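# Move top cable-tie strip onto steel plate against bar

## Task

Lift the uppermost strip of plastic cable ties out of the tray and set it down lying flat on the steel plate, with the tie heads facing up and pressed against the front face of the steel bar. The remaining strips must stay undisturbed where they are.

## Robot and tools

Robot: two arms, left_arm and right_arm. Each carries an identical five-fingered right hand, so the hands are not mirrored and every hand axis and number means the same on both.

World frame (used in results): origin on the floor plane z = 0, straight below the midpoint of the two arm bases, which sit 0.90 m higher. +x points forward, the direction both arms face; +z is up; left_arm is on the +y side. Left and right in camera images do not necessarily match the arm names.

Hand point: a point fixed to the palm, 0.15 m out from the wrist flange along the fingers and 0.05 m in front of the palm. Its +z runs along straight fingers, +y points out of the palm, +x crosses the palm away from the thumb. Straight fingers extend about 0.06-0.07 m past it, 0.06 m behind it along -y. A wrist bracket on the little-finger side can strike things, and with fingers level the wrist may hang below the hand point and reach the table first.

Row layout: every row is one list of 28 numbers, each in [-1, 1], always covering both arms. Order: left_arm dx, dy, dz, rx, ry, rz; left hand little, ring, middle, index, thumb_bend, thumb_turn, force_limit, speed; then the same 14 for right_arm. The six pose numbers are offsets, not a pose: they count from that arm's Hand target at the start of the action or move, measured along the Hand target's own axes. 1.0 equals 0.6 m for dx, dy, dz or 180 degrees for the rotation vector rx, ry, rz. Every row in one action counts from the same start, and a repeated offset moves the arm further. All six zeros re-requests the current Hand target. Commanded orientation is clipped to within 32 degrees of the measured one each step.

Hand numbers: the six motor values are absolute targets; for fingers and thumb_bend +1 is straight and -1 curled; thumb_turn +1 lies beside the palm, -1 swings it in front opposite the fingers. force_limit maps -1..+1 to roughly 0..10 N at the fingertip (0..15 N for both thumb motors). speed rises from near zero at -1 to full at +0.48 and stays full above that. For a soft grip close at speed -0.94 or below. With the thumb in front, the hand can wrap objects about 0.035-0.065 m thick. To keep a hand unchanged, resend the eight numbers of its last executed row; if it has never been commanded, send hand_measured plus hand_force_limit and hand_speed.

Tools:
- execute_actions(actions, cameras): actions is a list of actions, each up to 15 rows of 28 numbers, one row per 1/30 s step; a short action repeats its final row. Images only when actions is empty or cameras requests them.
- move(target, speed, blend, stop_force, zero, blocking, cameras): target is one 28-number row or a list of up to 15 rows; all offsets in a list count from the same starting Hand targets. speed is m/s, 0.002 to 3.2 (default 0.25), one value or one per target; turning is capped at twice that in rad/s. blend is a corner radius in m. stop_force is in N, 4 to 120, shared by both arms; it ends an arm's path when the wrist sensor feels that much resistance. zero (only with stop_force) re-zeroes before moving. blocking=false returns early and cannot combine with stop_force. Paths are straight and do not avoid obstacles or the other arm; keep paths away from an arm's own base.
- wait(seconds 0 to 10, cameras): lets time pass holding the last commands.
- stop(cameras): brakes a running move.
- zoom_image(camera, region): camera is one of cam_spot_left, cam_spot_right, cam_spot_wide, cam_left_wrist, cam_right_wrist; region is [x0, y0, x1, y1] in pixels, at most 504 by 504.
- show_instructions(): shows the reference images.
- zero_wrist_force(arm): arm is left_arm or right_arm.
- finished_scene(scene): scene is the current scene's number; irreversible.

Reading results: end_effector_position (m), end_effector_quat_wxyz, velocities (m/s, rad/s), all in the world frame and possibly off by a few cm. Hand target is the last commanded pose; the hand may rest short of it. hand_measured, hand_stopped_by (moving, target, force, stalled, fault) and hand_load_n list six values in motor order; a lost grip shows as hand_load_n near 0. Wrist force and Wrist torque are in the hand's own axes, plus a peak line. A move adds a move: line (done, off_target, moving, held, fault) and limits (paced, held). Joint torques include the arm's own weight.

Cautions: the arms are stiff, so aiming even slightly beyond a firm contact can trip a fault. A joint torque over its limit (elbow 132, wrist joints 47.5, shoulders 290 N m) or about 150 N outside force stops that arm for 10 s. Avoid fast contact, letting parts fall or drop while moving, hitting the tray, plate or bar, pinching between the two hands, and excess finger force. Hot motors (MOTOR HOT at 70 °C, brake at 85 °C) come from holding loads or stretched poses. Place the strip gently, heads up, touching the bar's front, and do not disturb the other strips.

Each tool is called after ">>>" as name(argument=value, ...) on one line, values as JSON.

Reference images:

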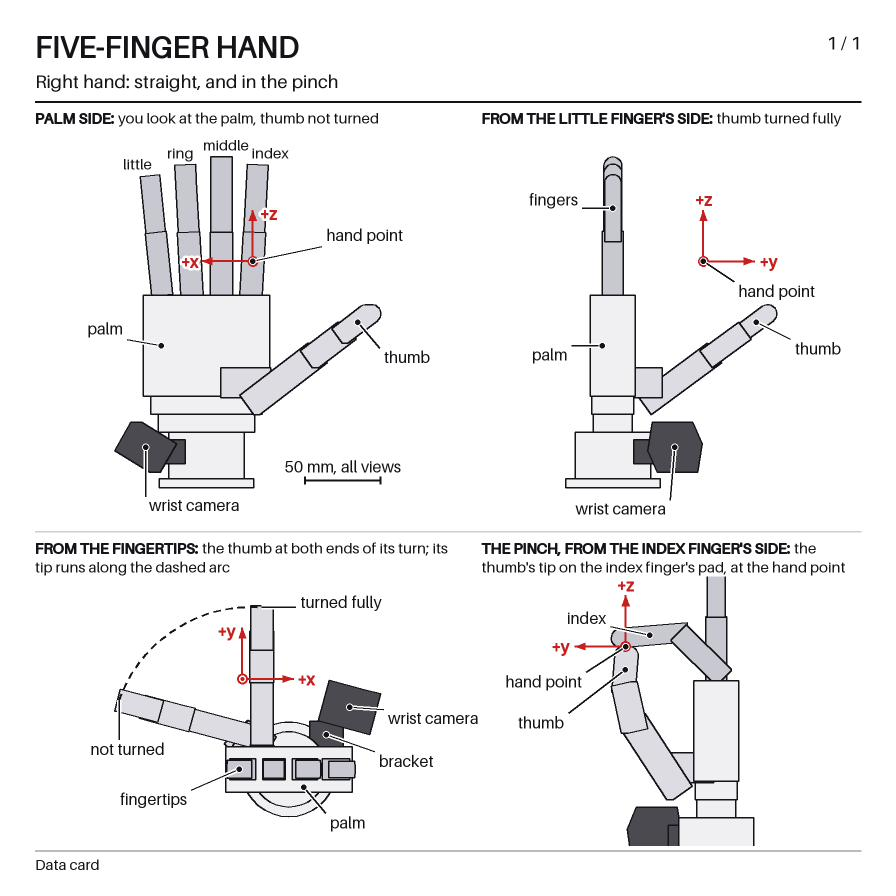

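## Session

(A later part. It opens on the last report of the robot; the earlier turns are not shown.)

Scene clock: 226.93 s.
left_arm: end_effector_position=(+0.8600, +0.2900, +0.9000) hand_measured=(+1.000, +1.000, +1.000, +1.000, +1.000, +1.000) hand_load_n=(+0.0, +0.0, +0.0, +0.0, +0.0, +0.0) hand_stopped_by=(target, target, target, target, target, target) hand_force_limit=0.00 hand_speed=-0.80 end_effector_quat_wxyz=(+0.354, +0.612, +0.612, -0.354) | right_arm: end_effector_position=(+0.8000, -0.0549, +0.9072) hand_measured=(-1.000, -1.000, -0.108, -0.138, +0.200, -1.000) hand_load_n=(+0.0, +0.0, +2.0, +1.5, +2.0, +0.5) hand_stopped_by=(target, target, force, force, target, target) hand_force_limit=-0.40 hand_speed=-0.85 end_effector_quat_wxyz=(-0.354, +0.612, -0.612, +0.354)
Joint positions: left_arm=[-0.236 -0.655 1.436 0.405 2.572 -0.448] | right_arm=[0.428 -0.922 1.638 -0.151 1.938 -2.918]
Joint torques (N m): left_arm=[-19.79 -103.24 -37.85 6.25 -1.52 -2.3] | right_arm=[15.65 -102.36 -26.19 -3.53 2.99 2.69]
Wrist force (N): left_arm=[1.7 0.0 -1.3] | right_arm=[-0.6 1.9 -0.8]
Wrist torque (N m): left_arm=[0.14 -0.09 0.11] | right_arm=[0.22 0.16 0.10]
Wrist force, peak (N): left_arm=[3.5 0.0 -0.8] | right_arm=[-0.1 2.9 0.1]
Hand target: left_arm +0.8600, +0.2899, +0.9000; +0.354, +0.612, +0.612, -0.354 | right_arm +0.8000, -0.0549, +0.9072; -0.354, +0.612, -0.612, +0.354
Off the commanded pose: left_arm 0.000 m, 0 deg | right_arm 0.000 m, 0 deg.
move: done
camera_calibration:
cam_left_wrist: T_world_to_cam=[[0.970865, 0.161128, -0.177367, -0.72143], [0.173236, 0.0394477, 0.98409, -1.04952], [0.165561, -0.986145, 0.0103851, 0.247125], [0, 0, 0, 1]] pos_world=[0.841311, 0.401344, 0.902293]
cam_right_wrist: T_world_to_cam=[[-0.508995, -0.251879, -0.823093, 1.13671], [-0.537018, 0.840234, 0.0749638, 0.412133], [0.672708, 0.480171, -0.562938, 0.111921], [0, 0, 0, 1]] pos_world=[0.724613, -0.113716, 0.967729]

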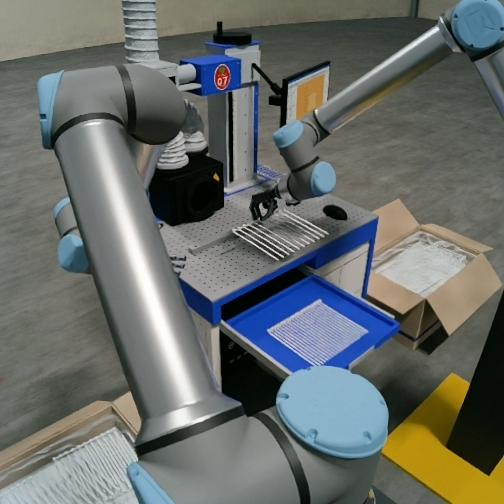

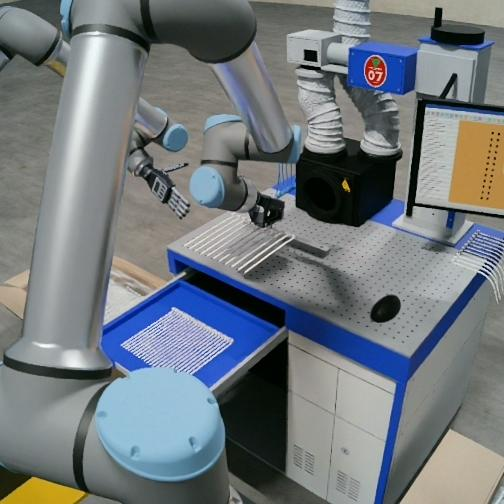

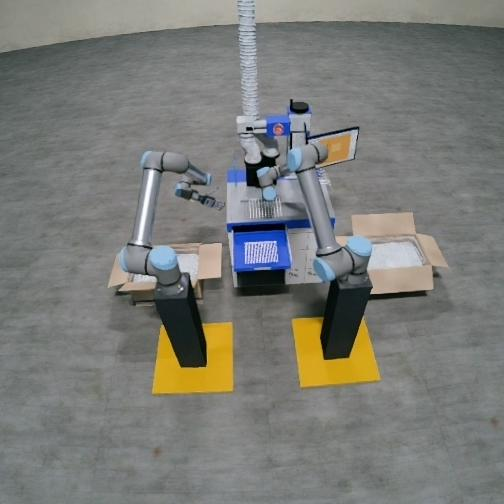

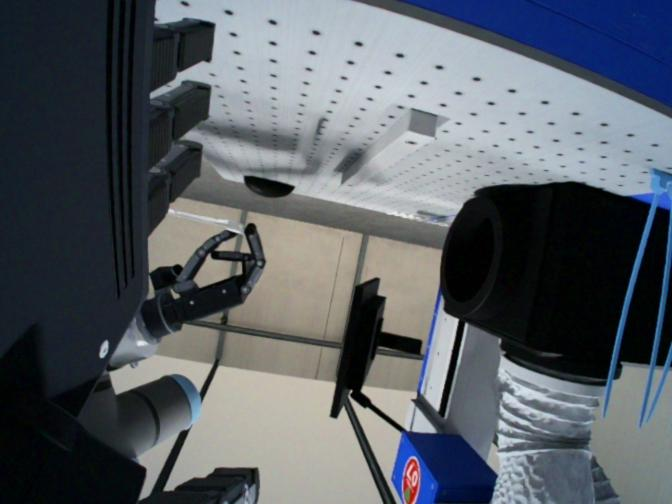

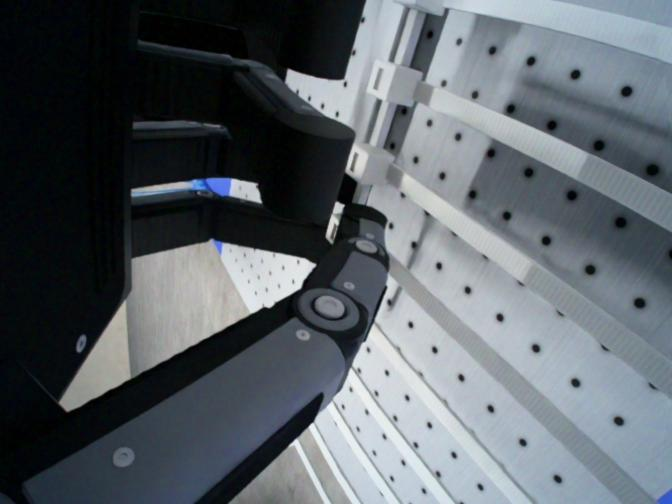

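>>> move(target=[0,0,0,0,0,0,1,1,1,1,1,1,0,-0.8,-0.0165,0.0581,0.1567,0,0,0,-1,-1,-0.6,-0.6,0.2,-1,-0.4,-0.85], speed=0.15)

>>> move(target=[0,0,0,0,0,0,1,1,1,1,1,1,0,-0.8,0,0.0375,0.0217,0,0,0,-1,-1,-0.6,-0.6,0.2,-1,-0.4,-0.85], speed=0.03, stop_force=5, cameras=["cam_left_wrist","cam_right_wrist"])

>>> zoom_image(camera="cam_left_wrist", region=[200, 80, 440, 240])

Scene clock: 250.70 s.
left_arm: end_effector_position=(+0.8600, +0.2899, +0.9000) hand_measured=(+1.000, +1.000, +1.000, +1.000, +1.000, +1.000) hand_load_n=(+0.0, +0.0, +0.0, +0.0, +0.0, +0.0) hand_stopped_by=(target, target, target, target, target, target) hand_force_limit=0.00 hand_speed=-0.80 end_effector_quat_wxyz=(+0.354, +0.612, +0.612, -0.354) | right_arm: end_effector_position=(+0.8641, -0.0451, +0.8300) hand_measured=(-1.000, -1.000, -0.108, -0.138, +0.200, -1.000) hand_load_n=(+0.0, +0.5, +2.5, +1.5, +2.0, +0.0) hand_stopped_by=(target, target, force, force, target, target) hand_force_limit=-0.40 hand_speed=-0.85 end_effector_quat_wxyz=(-0.354, +0.612, -0.612, +0.354)
Joint positions: left_arm=[-0.236 -0.655 1.436 0.405 2.572 -0.448] | right_arm=[0.406 -0.768 1.516 -0.188 1.919 -2.931]
Joint torques (N m): left_arm=[-18.63 -115.23 -39.36 6.92 -1.44 1.08] | right_arm=[17.34 -92.05 -27.61 4.06 3 1.87]
Wrist force (N): left_arm=[1.4 -0.1 -1.4] | right_arm=[-0.5 1.3 -0.9]
Wrist torque (N m): left_arm=[0.13 -0.06 0.10] | right_arm=[0.12 0.13 0.15]
Wrist force, peak (N): left_arm=[2.1 0.0 -1.7] | right_arm=[-0.3 1.3 -2.4]
Hand target: left_arm +0.8600, +0.2899, +0.9000; +0.354, +0.612, +0.612, -0.354 | right_arm +0.8640, -0.0450, +0.8300; -0.354, +0.612, -0.612, +0.354
Off the commanded pose: left_arm 0.000 m, 0 deg | right_arm 0.000 m, 0 deg.
move: done

Scene clock: 252.73 s.
left_arm: end_effector_position=(+0.8600, +0.2899, +0.9000) hand_measured=(+1.000, +1.000, +1.000, +1.000, +1.000, +1.000) hand_load_n=(+0.0, +0.0, +0.0, +0.0, +0.0, +0.0) hand_stopped_by=(target, target, target, target, target, target) hand_force_limit=0.00 hand_speed=-0.80 end_effector_quat_wxyz=(+0.354, +0.612, +0.612, -0.354) | right_arm: end_effector_position=(+0.8640, -0.0450, +0.8040) hand_measured=(-1.000, -1.000, -0.108, -0.138, +0.200, -1.000) hand_load_n=(+0.0, +0.0, +2.0, +1.5, +2.0, +0.0) hand_stopped_by=(target, target, force, force, target, target) hand_force_limit=-0.40 hand_speed=-0.85 end_effector_quat_wxyz=(-0.354, +0.612, -0.612, +0.354)
Joint positions: left_arm=[-0.236 -0.655 1.436 0.405 2.572 -0.448] | right_arm=[0.406 -0.738 1.518 -0.219 1.919 -2.931]
Joint torques (N m): left_arm=[-17.27 -113.4 -38.58 6.99 -1.51 1.14] | right_arm=[13.81 -112.51 -32.72 3.96 1.03 1.76]
Wrist force (N): left_arm=[1.5 -0.1 -1.5] | right_arm=[-0.3 1.6 -0.9]
Wrist torque (N m): left_arm=[0.14 -0.06 0.10] | right_arm=[0.16 0.10 0.19]
Wrist force, peak (N): left_arm=[2.0 0.1 -1.8] | right_arm=[-0.7 2.3 -0.7]
Hand target: left_arm +0.8600, +0.2899, +0.9000; +0.354, +0.612, +0.612, -0.354 | right_arm +0.8640, -0.0450, +0.8040; -0.354, +0.612, -0.612, +0.354
Off the commanded pose: left_arm 0.000 m, 0 deg | right_arm 0.000 m, 0 deg.
move: done
camera_calibration:
cam_left_wrist: T_world_to_cam=[[0.970884, 0.161132, -0.177257, -0.721548], [0.173127, 0.0394302, 0.98411, -1.04943], [0.165561, -0.986145, 0.0103857, 0.247124], [0, 0, 0, 1]] pos_world=[0.841311, 0.401344, 0.902293]
cam_right_wrist: T_world_to_cam=[[-0.50903, -0.251903, -0.823064, 1.08684], [-0.537054, 0.840208, 0.0749946, 0.44592], [0.672653, 0.480204, -0.562976, 0.0060993], [0, 0, 0, 1]] pos_world=[0.788613, -0.103816, 0.864529]
Images, in order (width x height): cam_left_wrist 672x504, cam_right_wrist 672x504.

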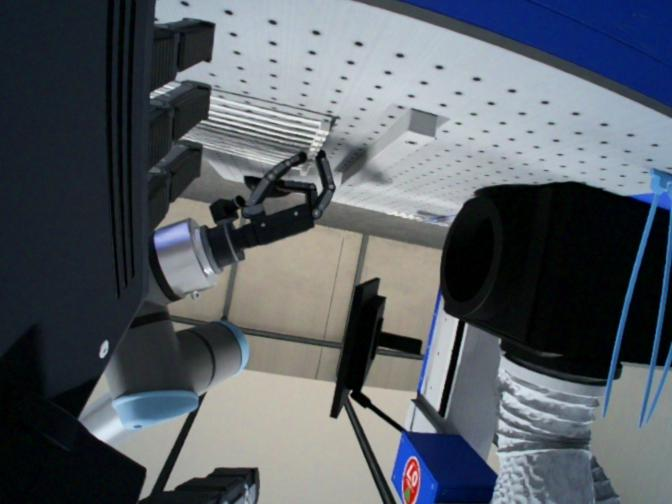

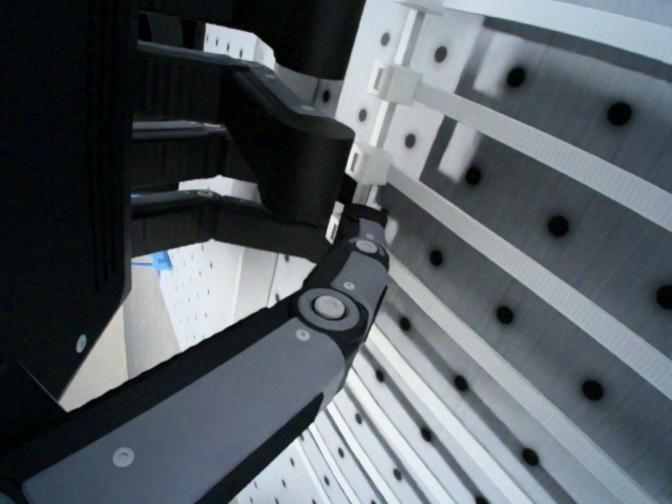

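Scaled by 2.100 from the camera's 672x504 image, which has a finer 960x720 frame.

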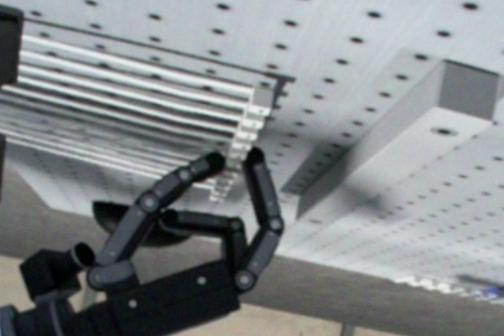

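>>> move(target=[0,0,0,0,0,0,1,1,1,1,1,1,0,-0.8,0,0.0101,0.00583,0,0,0,-1,-1,-0.6,-0.6,0.2,-1,-0.4,-0.85], speed=0.02, stop_force=4, cameras=["cam_left_wrist"])

>>> zoom_image(camera="cam_left_wrist", region=[280, 90, 400, 190])

Scene clock: 259.07 s.
left_arm: end_effector_position=(+0.8600, +0.2899, +0.9000) hand_measured=(+1.000, +1.000, +1.000, +1.000, +1.000, +1.000) hand_load_n=(+0.0, +0.0, +0.0, +0.0, +0.0, +0.0) hand_stopped_by=(target, target, target, target, target, target) hand_force_limit=0.00 hand_speed=-0.80 end_effector_quat_wxyz=(+0.354, +0.612, +0.612, -0.354) | right_arm: end_effector_position=(+0.8641, -0.0449, +0.7998) hand_measured=(-1.000, -1.000, -0.108, -0.138, +0.200, -1.000) hand_load_n=(+0.0, +0.0, +1.5, +1.0, +2.0, +0.5) hand_stopped_by=(target, target, force, force, target, target) hand_force_limit=-0.40 hand_speed=-0.85 end_effector_quat_wxyz=(-0.354, +0.612, -0.612, +0.354)
Joint positions: left_arm=[-0.236 -0.655 1.436 0.405 2.572 -0.448] | right_arm=[0.406 -0.733 1.518 -0.224 1.919 -2.931]
Joint torques (N m): left_arm=[-18.02 -113.38 -38.74 6.86 -1.69 1.04] | right_arm=[5.7 -110.26 -29.37 4 -0.94 0.01]
Wrist force (N): left_arm=[2.0 0.2 -1.7] | right_arm=[-0.6 -0.8 -1.9]
Wrist torque (N m): left_arm=[0.19 -0.13 0.14] | right_arm=[0.12 0.14 0.14]
Wrist force, peak (N): left_arm=[2.1 0.1 -1.9] | right_arm=[0.5 -11.3 -7.2]
Hand target: left_arm +0.8600, +0.2899, +0.9000; +0.354, +0.612, +0.612, -0.354 | right_arm +0.8641, -0.0449, +0.7998; -0.354, +0.612, -0.612, +0.354 (not the last commanded pose)
Off the commanded pose: left_arm 0.000 m, 0 deg | right_arm 0.003 m, 0 deg.
move: contact (right_arm)
camera_calibration:
cam_left_wrist: T_world_to_cam=[[0.970884, 0.161132, -0.177257, -0.721548], [0.173127, 0.0394302, 0.98411, -1.04943], [0.165561, -0.986145, 0.0103857, 0.247124], [0, 0, 0, 1]] pos_world=[0.841311, 0.401344, 0.902293]
Images, in order (width x height): cam_left_wrist 672x504.

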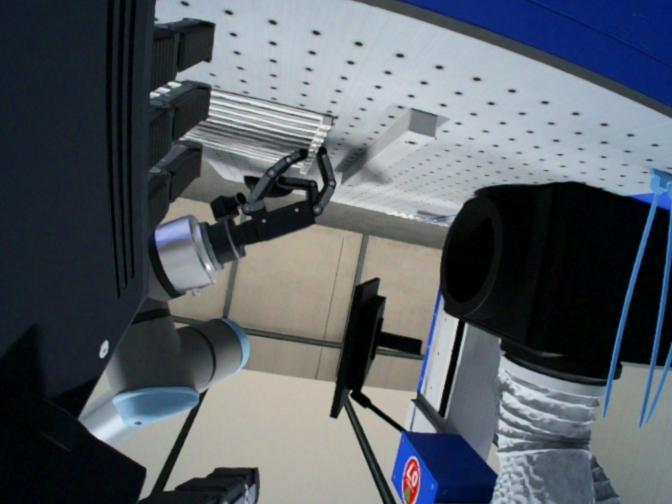

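Scaled by 4.200 from the camera's 672x504 image, which has a finer 960x720 frame.

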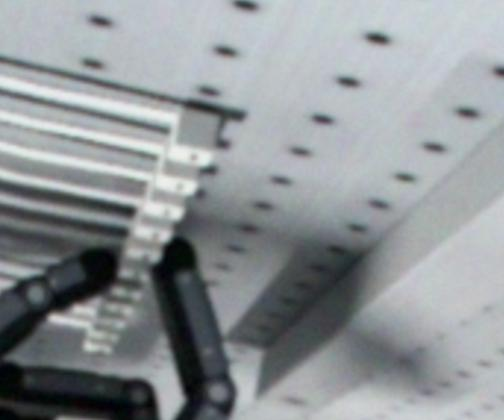

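>>> execute_actions(actions=[[[0,0,0,0,0,0,1,1,1,1,1,1,0,-0.8,0,-0.0029,-0.0017,0,0,0,-1,-1,-0.6,-0.6,0.2,-1,-0.4,-0.85]],[[0,0,0,0,0,0,1,1,1,1,1,1,0,-0.8,0,0,0,0,0,0,-1,-1,0.02,0.02,0.2,-1,-0.4,-0.7]],[[0,0,0,0,0,0,1,1,1,1,1,1,0,-0.8,0,0,0,0,0,0,-1,-1,0.02,0.02,0.2,-1,-0.4,-0.7]]], cameras=["cam_left_wrist"])

>>> zoom_image(camera="cam_left_wrist", region=[280, 90, 400, 190])

Scene clock: 266.93 s.
left_arm: end_effector_position=(+0.8600, +0.2899, +0.9000) hand_measured=(+1.000, +1.000, +1.000, +1.000, +1.000, +1.000) hand_load_n=(+0.0, +0.0, +0.0, +0.0, +0.0, +0.0) hand_stopped_by=(target, target, target, target, target, target) hand_force_limit=0.00 hand_speed=-0.80 end_effector_quat_wxyz=(+0.354, +0.612, +0.612, -0.354) | right_arm: end_effector_position=(+0.8641, -0.0449, +0.8018) hand_measured=(-1.000, -1.000, +0.020, +0.020, +0.200, -1.000) hand_load_n=(+0.0, +0.0, +0.0, +0.0, +0.0, +0.0) hand_stopped_by=(target, target, target, target, target, target) hand_force_limit=-0.40 hand_speed=-0.70 end_effector_quat_wxyz=(-0.354, +0.612, -0.612, +0.354)
Joint positions: left_arm=[-0.236 -0.655 1.436 0.405 2.572 -0.448] | right_arm=[0.406 -0.735 1.518 -0.222 1.919 -2.931]
Joint torques (N m): left_arm=[-18.49 -112.11 -38.2 6.81 -1.69 1.09] | right_arm=[10.89 -73.38 -35.21 -3.5 0.26 0.64]
Wrist force (N): left_arm=[1.7 0.2 -1.6] | right_arm=[-0.4 1.4 -0.7]
Wrist torque (N m): left_arm=[0.18 -0.08 0.12] | right_arm=[0.12 0.12 0.18]
Wrist force, peak (N): left_arm=[2.1 0.3 -2.0] | right_arm=[0.0 2.8 -0.6]
Hand target: left_arm +0.8600, +0.2899, +0.9000; +0.354, +0.612, +0.612, -0.354 | right_arm +0.8641, -0.0449, +0.8018; -0.354, +0.612, -0.612, +0.354
Off the commanded pose: left_arm 0.000 m, 0 deg | right_arm 0.000 m, 0 deg.
camera_calibration:
cam_left_wrist: T_world_to_cam=[[0.970884, 0.161132, -0.177257, -0.721548], [0.173127, 0.0394302, 0.98411, -1.04943], [0.165561, -0.986145, 0.0103857, 0.247124], [0, 0, 0, 1]] pos_world=[0.841311, 0.401344, 0.902293]
Images, in order (width x height): cam_left_wrist 672x504.

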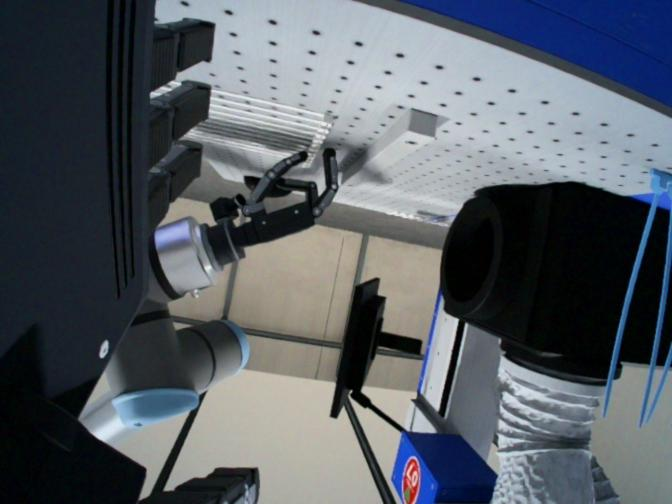

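Scaled by 4.200 from the camera's 672x504 image, which has a finer 960x720 frame.

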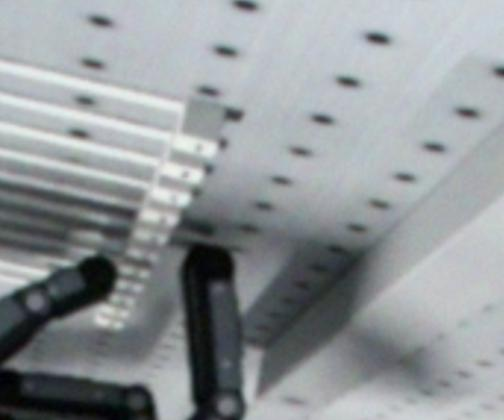

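>>> move(target=[[0,0,0,0,0,0,1,1,1,1,1,1,0,-0.8,0,-0.101,-0.0583,0,0,0,-1,-1,0.02,0.02,0.2,-1,-0.4,-0.7],[0,0,0,0,0,0,1,1,1,1,1,1,0,-0.8,-0.0157,0.0242,-0.192,-0.1667,0,0,1,1,1,1,1,1,-0.4,0.3]], speed=[0.08,0.25], blend=[0.02,0], cameras=["cam_left_wrist","cam_right_wrist"])

>>> zoom_image(camera="cam_right_wrist", region=[120, 0, 400, 400])

Scene clock: 285.47 s.
left_arm: end_effector_position=(+0.8600, +0.2899, +0.9000) hand_measured=(+1.000, +1.000, +1.000, +1.000, +1.000, +1.000) hand_load_n=(+0.0, +0.0, +0.0, +0.0, -0.5, +0.0) hand_stopped_by=(target, target, target, target, target, target) hand_force_limit=0.00 hand_speed=-0.80 end_effector_quat_wxyz=(+0.354, +0.612, +0.612, -0.354) | right_arm: end_effector_position=(+0.7570, -0.0356, +0.8468) hand_measured=(+1.000, +1.000, +1.000, +1.000, +1.000, +1.000) hand_load_n=(+0.0, +0.0, +0.0, +0.0, +0.0, +0.0) hand_stopped_by=(target, target, target, target, target, target) hand_force_limit=-0.40 hand_speed=0.30 end_effector_quat_wxyz=(-0.183, +0.683, -0.683, +0.183)
Joint positions: left_arm=[-0.236 -0.655 1.436 0.405 2.572 -0.448] | right_arm=[0.41 -0.742 1.358 0.467 1.772 -2.782]
Joint torques (N m): left_arm=[-18.08 -113.43 -38.22 6.21 -1.26 1.02] | right_arm=[-14.59 -114.28 -26.06 5.22 -1.37 -2.3]
Wrist force (N): left_arm=[1.6 0.4 -1.6] | right_arm=[-0.1 1.1 -0.4]
Wrist torque (N m): left_arm=[0.22 -0.07 0.12] | right_arm=[0.13 0.04 0.07]
Wrist force, peak (N): left_arm=[1.9 0.0 -2.3] | right_arm=[-0.6 2.3 -0.9]
Hand target: left_arm +0.8600, +0.2899, +0.9000; +0.354, +0.612, +0.612, -0.354 | right_arm +0.7571, -0.0356, +0.8468; -0.183, +0.683, -0.683, +0.183
Off the commanded pose: left_arm 0.000 m, 0 deg | right_arm 0.000 m, 0 deg.
move: done
camera_calibration:
cam_left_wrist: T_world_to_cam=[[0.970884, 0.161132, -0.177257, -0.721548], [0.173127, 0.0394302, 0.98411, -1.04943], [0.165561, -0.986145, 0.0103857, 0.247124], [0, 0, 0, 1]] pos_world=[0.841311, 0.401344, 0.902293]
cam_right_wrist: T_world_to_cam=[[-0.852331, -0.251934, -0.458325, 1.02108], [-0.427608, 0.840264, 0.333328, 0.0757084], [0.301137, 0.480089, -0.823912, 0.599778], [0, 0, 0, 1]] pos_world=[0.722057, -0.0943163, 0.936916]
Images, in order (width x height): cam_left_wrist 672x504, cam_right_wrist 672x504.

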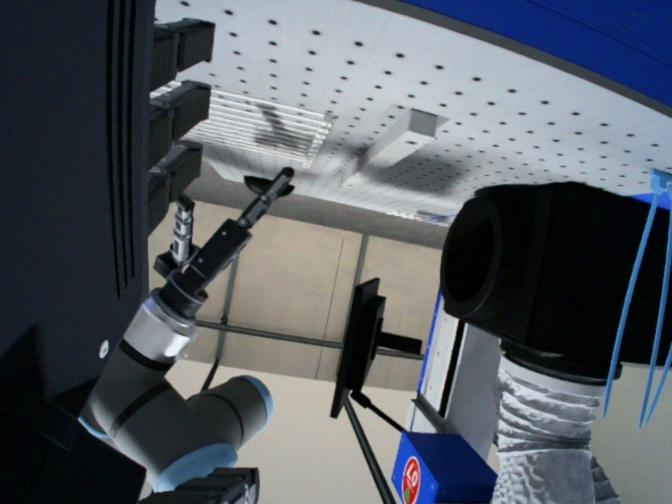

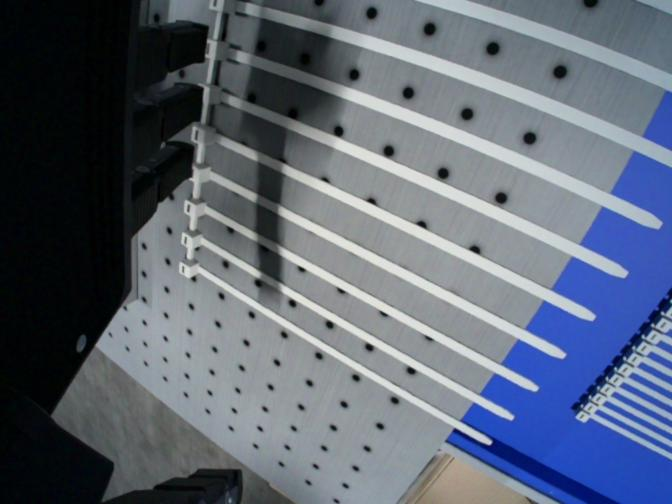

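Scaled by 1.260 from the camera's 672x504 image, which has a finer 960x720 frame.

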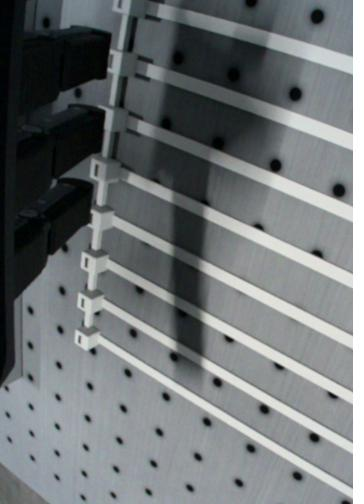

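>>> move(target=[0,0,0,0,0,0,1,1,1,1,1,1,0,-0.8,0.0033,0.0208,0.0461,0,0,0,1,1,1,1,1,1,-0.4,0.3], speed=0.06)

>>> move(target=[0,0,0,0,0,0,1,1,1,1,1,1,0,-0.8,0,-0.101,0.0583,0,0,0,1,1,1,1,1,1,-0.4,0.3], speed=0.018, stop_force=5, cameras=["cam_right_wrist","cam_left_wrist"])

>>> zoom_image(camera="cam_left_wrist", region=[280, 70, 460, 210])

Scene clock: 301.03 s.
left_arm: end_effector_position=(+0.8600, +0.2899, +0.9000) hand_measured=(+1.000, +1.000, +1.000, +1.000, +1.000, +1.000) hand_load_n=(+0.0, +0.0, +0.0, +0.0, +0.0, +0.0) hand_stopped_by=(target, target, target, target, target, target) hand_force_limit=0.00 hand_speed=-0.80 end_effector_quat_wxyz=(+0.354, +0.612, +0.612, -0.354) | right_arm: end_effector_position=(+0.7601, -0.0376, +0.8163) hand_measured=(+1.000, +1.000, +1.000, +1.000, +1.000, +1.000) hand_load_n=(-0.5, -0.5, +0.0, +0.5, +0.0, +0.0) hand_stopped_by=(target, target, target, target, target, target) hand_force_limit=-0.40 hand_speed=0.30 end_effector_quat_wxyz=(-0.183, +0.683, -0.683, +0.183) end_effector_velocity=(+0.000, +0.000, +0.003) end_effector_angular_velocity=(+0.000, +0.001, +0.000)
Joint positions: left_arm=[-0.236 -0.655 1.436 0.405 2.572 -0.448] | right_arm=[0.406 -0.71 1.361 0.432 1.77 -2.785]
Joint velocities: left_arm=[within noise] | right_arm=[-0.001 -0.003 -0.001 0.005 0 0]
Joint torques (N m): left_arm=[-17.06 -112.29 -39.14 6.18 -1.7 1.15] | right_arm=[-4 -116.83 -31.16 6.1 -1.44 -1.21]
Wrist force (N): left_arm=[1.6 0.1 -1.2] | right_arm=[-0.2 1.0 0.0]
Wrist torque (N m): left_arm=[0.13 -0.09 0.10] | right_arm=[0.08 0.05 0.15]
Wrist force, peak (N): left_arm=[2.1 -0.1 -1.6] | right_arm=[0.1 1.6 -0.2]
Hand target: left_arm +0.8600, +0.2899, +0.9000; +0.354, +0.612, +0.612, -0.354 | right_arm +0.7601, -0.0375, +0.8166; -0.183, +0.683, -0.683, +0.183
Off the commanded pose: left_arm 0.000 m, 0 deg | right_arm 0.000 m, 0 deg.
move: done

Scene clock: 305.80 s.
left_arm: end_effector_position=(+0.8600, +0.2899, +0.9000) hand_measured=(+1.000, +1.000, +1.000, +1.000, +1.000, +1.000) hand_load_n=(+0.5, +0.0, +0.0, +0.0, +0.0, +0.0) hand_stopped_by=(target, target, target, target, target, target) hand_force_limit=0.00 hand_speed=-0.80 end_effector_quat_wxyz=(+0.354, +0.612, +0.612, -0.354) | right_arm: end_effector_position=(+0.8243, -0.0375, +0.8166) hand_measured=(+1.000, +1.000, +1.000, +1.000, +1.000, +1.000) hand_load_n=(+0.0, +0.0, -3.5, +0.0, +0.0, +0.0) hand_stopped_by=(target, target, target, target, target, target) hand_force_limit=-0.40 hand_speed=0.30 end_effector_quat_wxyz=(-0.183, +0.683, -0.683, +0.183)
Joint positions: left_arm=[-0.236 -0.655 1.436 0.405 2.572 -0.448] | right_arm=[0.377 -0.636 1.208 0.505 1.756 -2.812]
Joint torques (N m): left_arm=[-17.33 -114.77 -37.96 6.24 -1.63 1.28] | right_arm=[15.81 -120.1 -29.67 -2.81 3.17 2.75]
Wrist force (N): left_arm=[1.8 0.2 -1.5] | right_arm=[-0.1 4.1 -4.2]
Wrist torque (N m): left_arm=[0.17 -0.10 0.12] | right_arm=[0.23 0.15 0.18]
Wrist force, peak (N): left_arm=[2.5 0.2 -1.8] | right_arm=[-0.1 5.5 -11.8]
Hand target: left_arm +0.8600, +0.2899, +0.9000; +0.354, +0.612, +0.612, -0.354 | right_arm +0.8243, -0.0375, +0.8166; -0.183, +0.683, -0.683, +0.183 (not the last commanded pose)
Off the commanded pose: left_arm 0.000 m, 0 deg | right_arm 0.006 m, 0 deg.
move: contact (right_arm)
camera_calibration:
cam_left_wrist: T_world_to_cam=[[0.970884, 0.161132, -0.177257, -0.721548], [0.173127, 0.0394302, 0.98411, -1.04943], [0.165561, -0.986145, 0.0103857, 0.247124], [0, 0, 0, 1]] pos_world=[0.841311, 0.401344, 0.902293]
cam_right_wrist: T_world_to_cam=[[-0.852313, -0.251968, -0.458339, 1.06414], [-0.427643, 0.840254, 0.33331, 0.116243], [0.301137, 0.48009, -0.823912, 0.555671], [0, 0, 0, 1]] pos_world=[0.789357, -0.0963162, 0.906816]
Images, in order (width x height): cam_left_wrist 672x504, cam_right_wrist 672x504.

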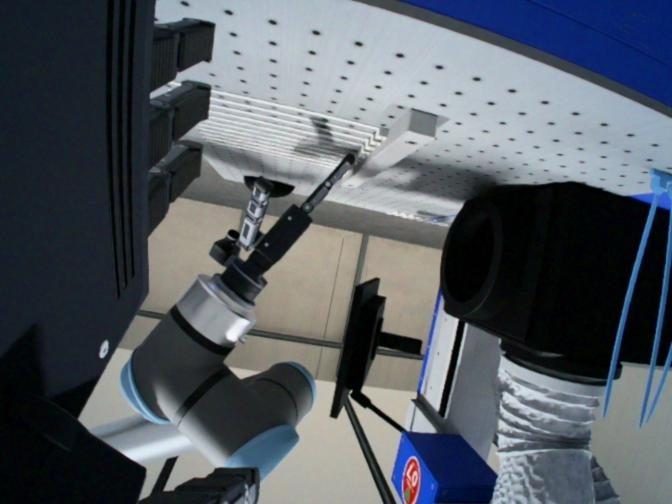

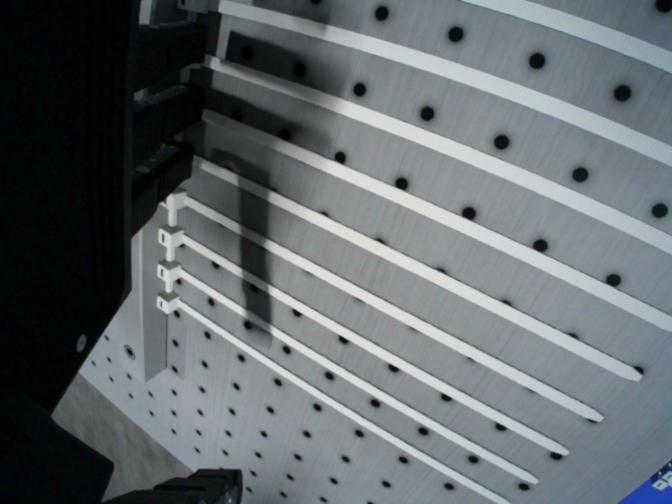

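Scaled by 2.800 from the camera's 672x504 image, which has a finer 960x720 frame.

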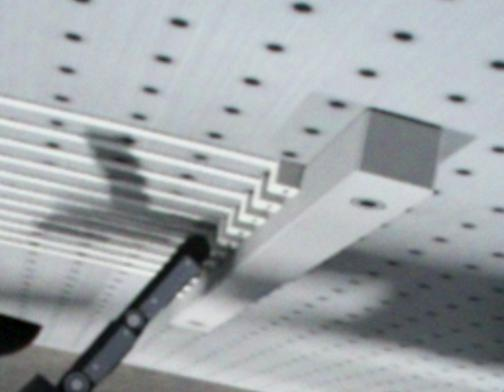

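>>> move(target=[[0,0,0,0,0,0,1,1,1,1,1,1,0,-0.8,0,0.0289,-0.0167,0,0,0,1,1,1,1,1,1,-0.4,0.3],[0,0,0,0,0,0,1,1,1,1,1,1,0,-0.8,0,-0.0112,-0.186,0,0,0,1,1,1,1,1,1,-0.4,0.3]], speed=[0.05,0.25], blend=[0.005,0], cameras=["cam_right_wrist","cam_left_wrist","cam_spot_right"])

>>> zoom_image(camera="cam_left_wrist", region=[300, 80, 460, 200])

>>> zoom_image(camera="cam_right_wrist", region=[180, 0, 430, 300])

>>> zoom_image(camera="cam_spot_right", region=[210, 200, 350, 290])

Scene clock: 315.83 s.
left_arm: end_effector_position=(+0.8600, +0.2899, +0.9000) hand_measured=(+1.000, +1.000, +1.000, +1.000, +1.000, +1.000) hand_load_n=(+0.0, +0.0, +0.0, +0.0, +0.0, +0.0) hand_stopped_by=(target, target, target, target, target, target) hand_force_limit=0.00 hand_speed=-0.80 end_effector_quat_wxyz=(+0.354, +0.612, +0.612, -0.354) | right_arm: end_effector_position=(+0.7742, -0.0375, +0.9165) hand_measured=(+1.000, +1.000, +1.000, +1.000, +1.000, +1.000) hand_load_n=(+0.0, +0.0, +0.0, +0.0, +0.0, +0.0) hand_stopped_by=(target, target, target, target, target, target) hand_force_limit=-0.40 hand_speed=0.30 end_effector_quat_wxyz=(-0.183, +0.683, -0.683, +0.183)
Joint positions: left_arm=[-0.236 -0.655 1.436 0.405 2.572 -0.448] | right_arm=[0.4 -0.786 1.298 0.57 1.767 -2.791]
Joint torques (N m): left_arm=[-17.3 -112.4 -38.46 6.16 -1.51 1.09] | right_arm=[-14.33 -98.53 -45.22 -0.22 -1.04 -2.09]
Wrist force (N): left_arm=[1.6 -0.1 -1.5] | right_arm=[-0.2 0.6 -0.5]
Wrist torque (N m): left_arm=[0.13 -0.07 0.10] | right_arm=[0.06 0.04 -0.03]
Wrist force, peak (N): left_arm=[2.1 0.1 -1.9] | right_arm=[-0.8 3.6 -5.3]
Hand target: left_arm +0.8600, +0.2899, +0.9000; +0.354, +0.612, +0.612, -0.354 | right_arm +0.7743, -0.0375, +0.9166; -0.183, +0.683, -0.683, +0.183
Off the commanded pose: left_arm 0.000 m, 0 deg | right_arm 0.000 m, 0 deg.
move: done
camera_calibration:
cam_left_wrist: T_world_to_cam=[[0.970884, 0.161132, -0.177257, -0.721548], [0.173127, 0.0394302, 0.98411, -1.04943], [0.165561, -0.986145, 0.0103857, 0.247124], [0, 0, 0, 1]] pos_world=[0.841311, 0.401344, 0.902293]
cam_right_wrist: T_world_to_cam=[[-0.852376, -0.252011, -0.458197, 1.06707], [-0.427588, 0.840299, 0.333265, 0.0614023], [0.301036, 0.479987, -0.824008, 0.653212], [0, 0, 0, 1]] pos_world=[0.739157, -0.0962165, 1.00672]
Images, in order (width x height): cam_spot_right 504x504, cam_left_wrist 672x504, cam_right_wrist 672x504.

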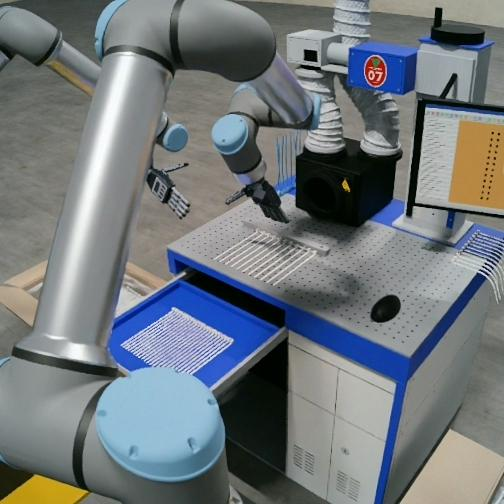

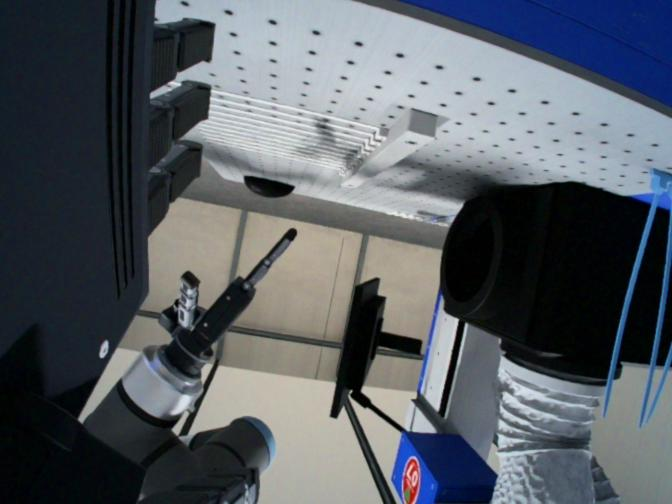

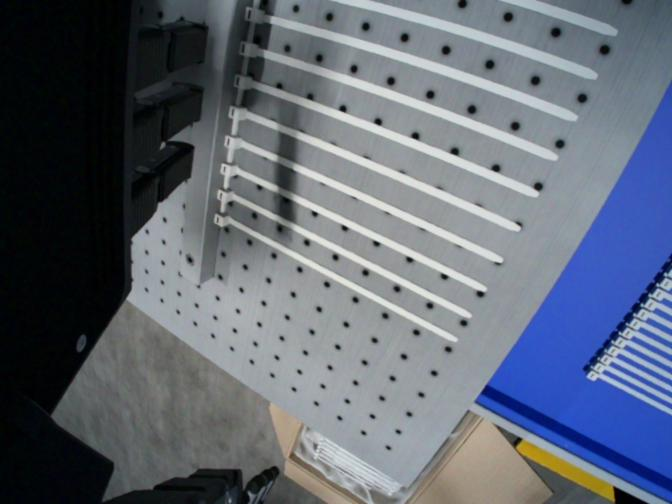

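Scaled by 3.150 from the camera's 672x504 image, which has a finer 960x720 frame.

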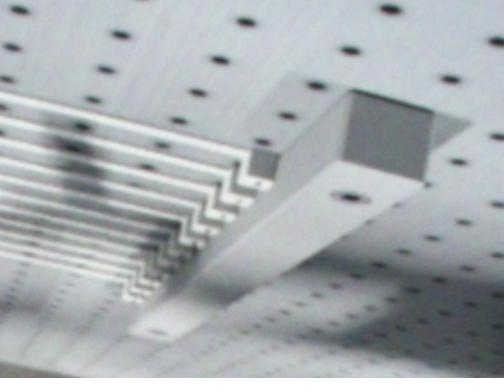

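Scaled by 1.680 from the camera's 672x504 image, which has a finer 960x720 frame.

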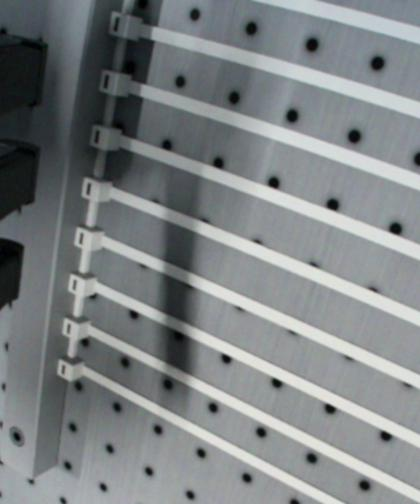

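Scaled by 3.600 from the camera's 504x504 image, which has a finer 720x720 frame.

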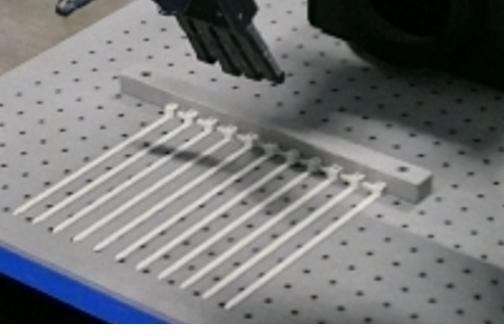

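>>> finished_scene(scene=2)

The scene is finished: the task was done.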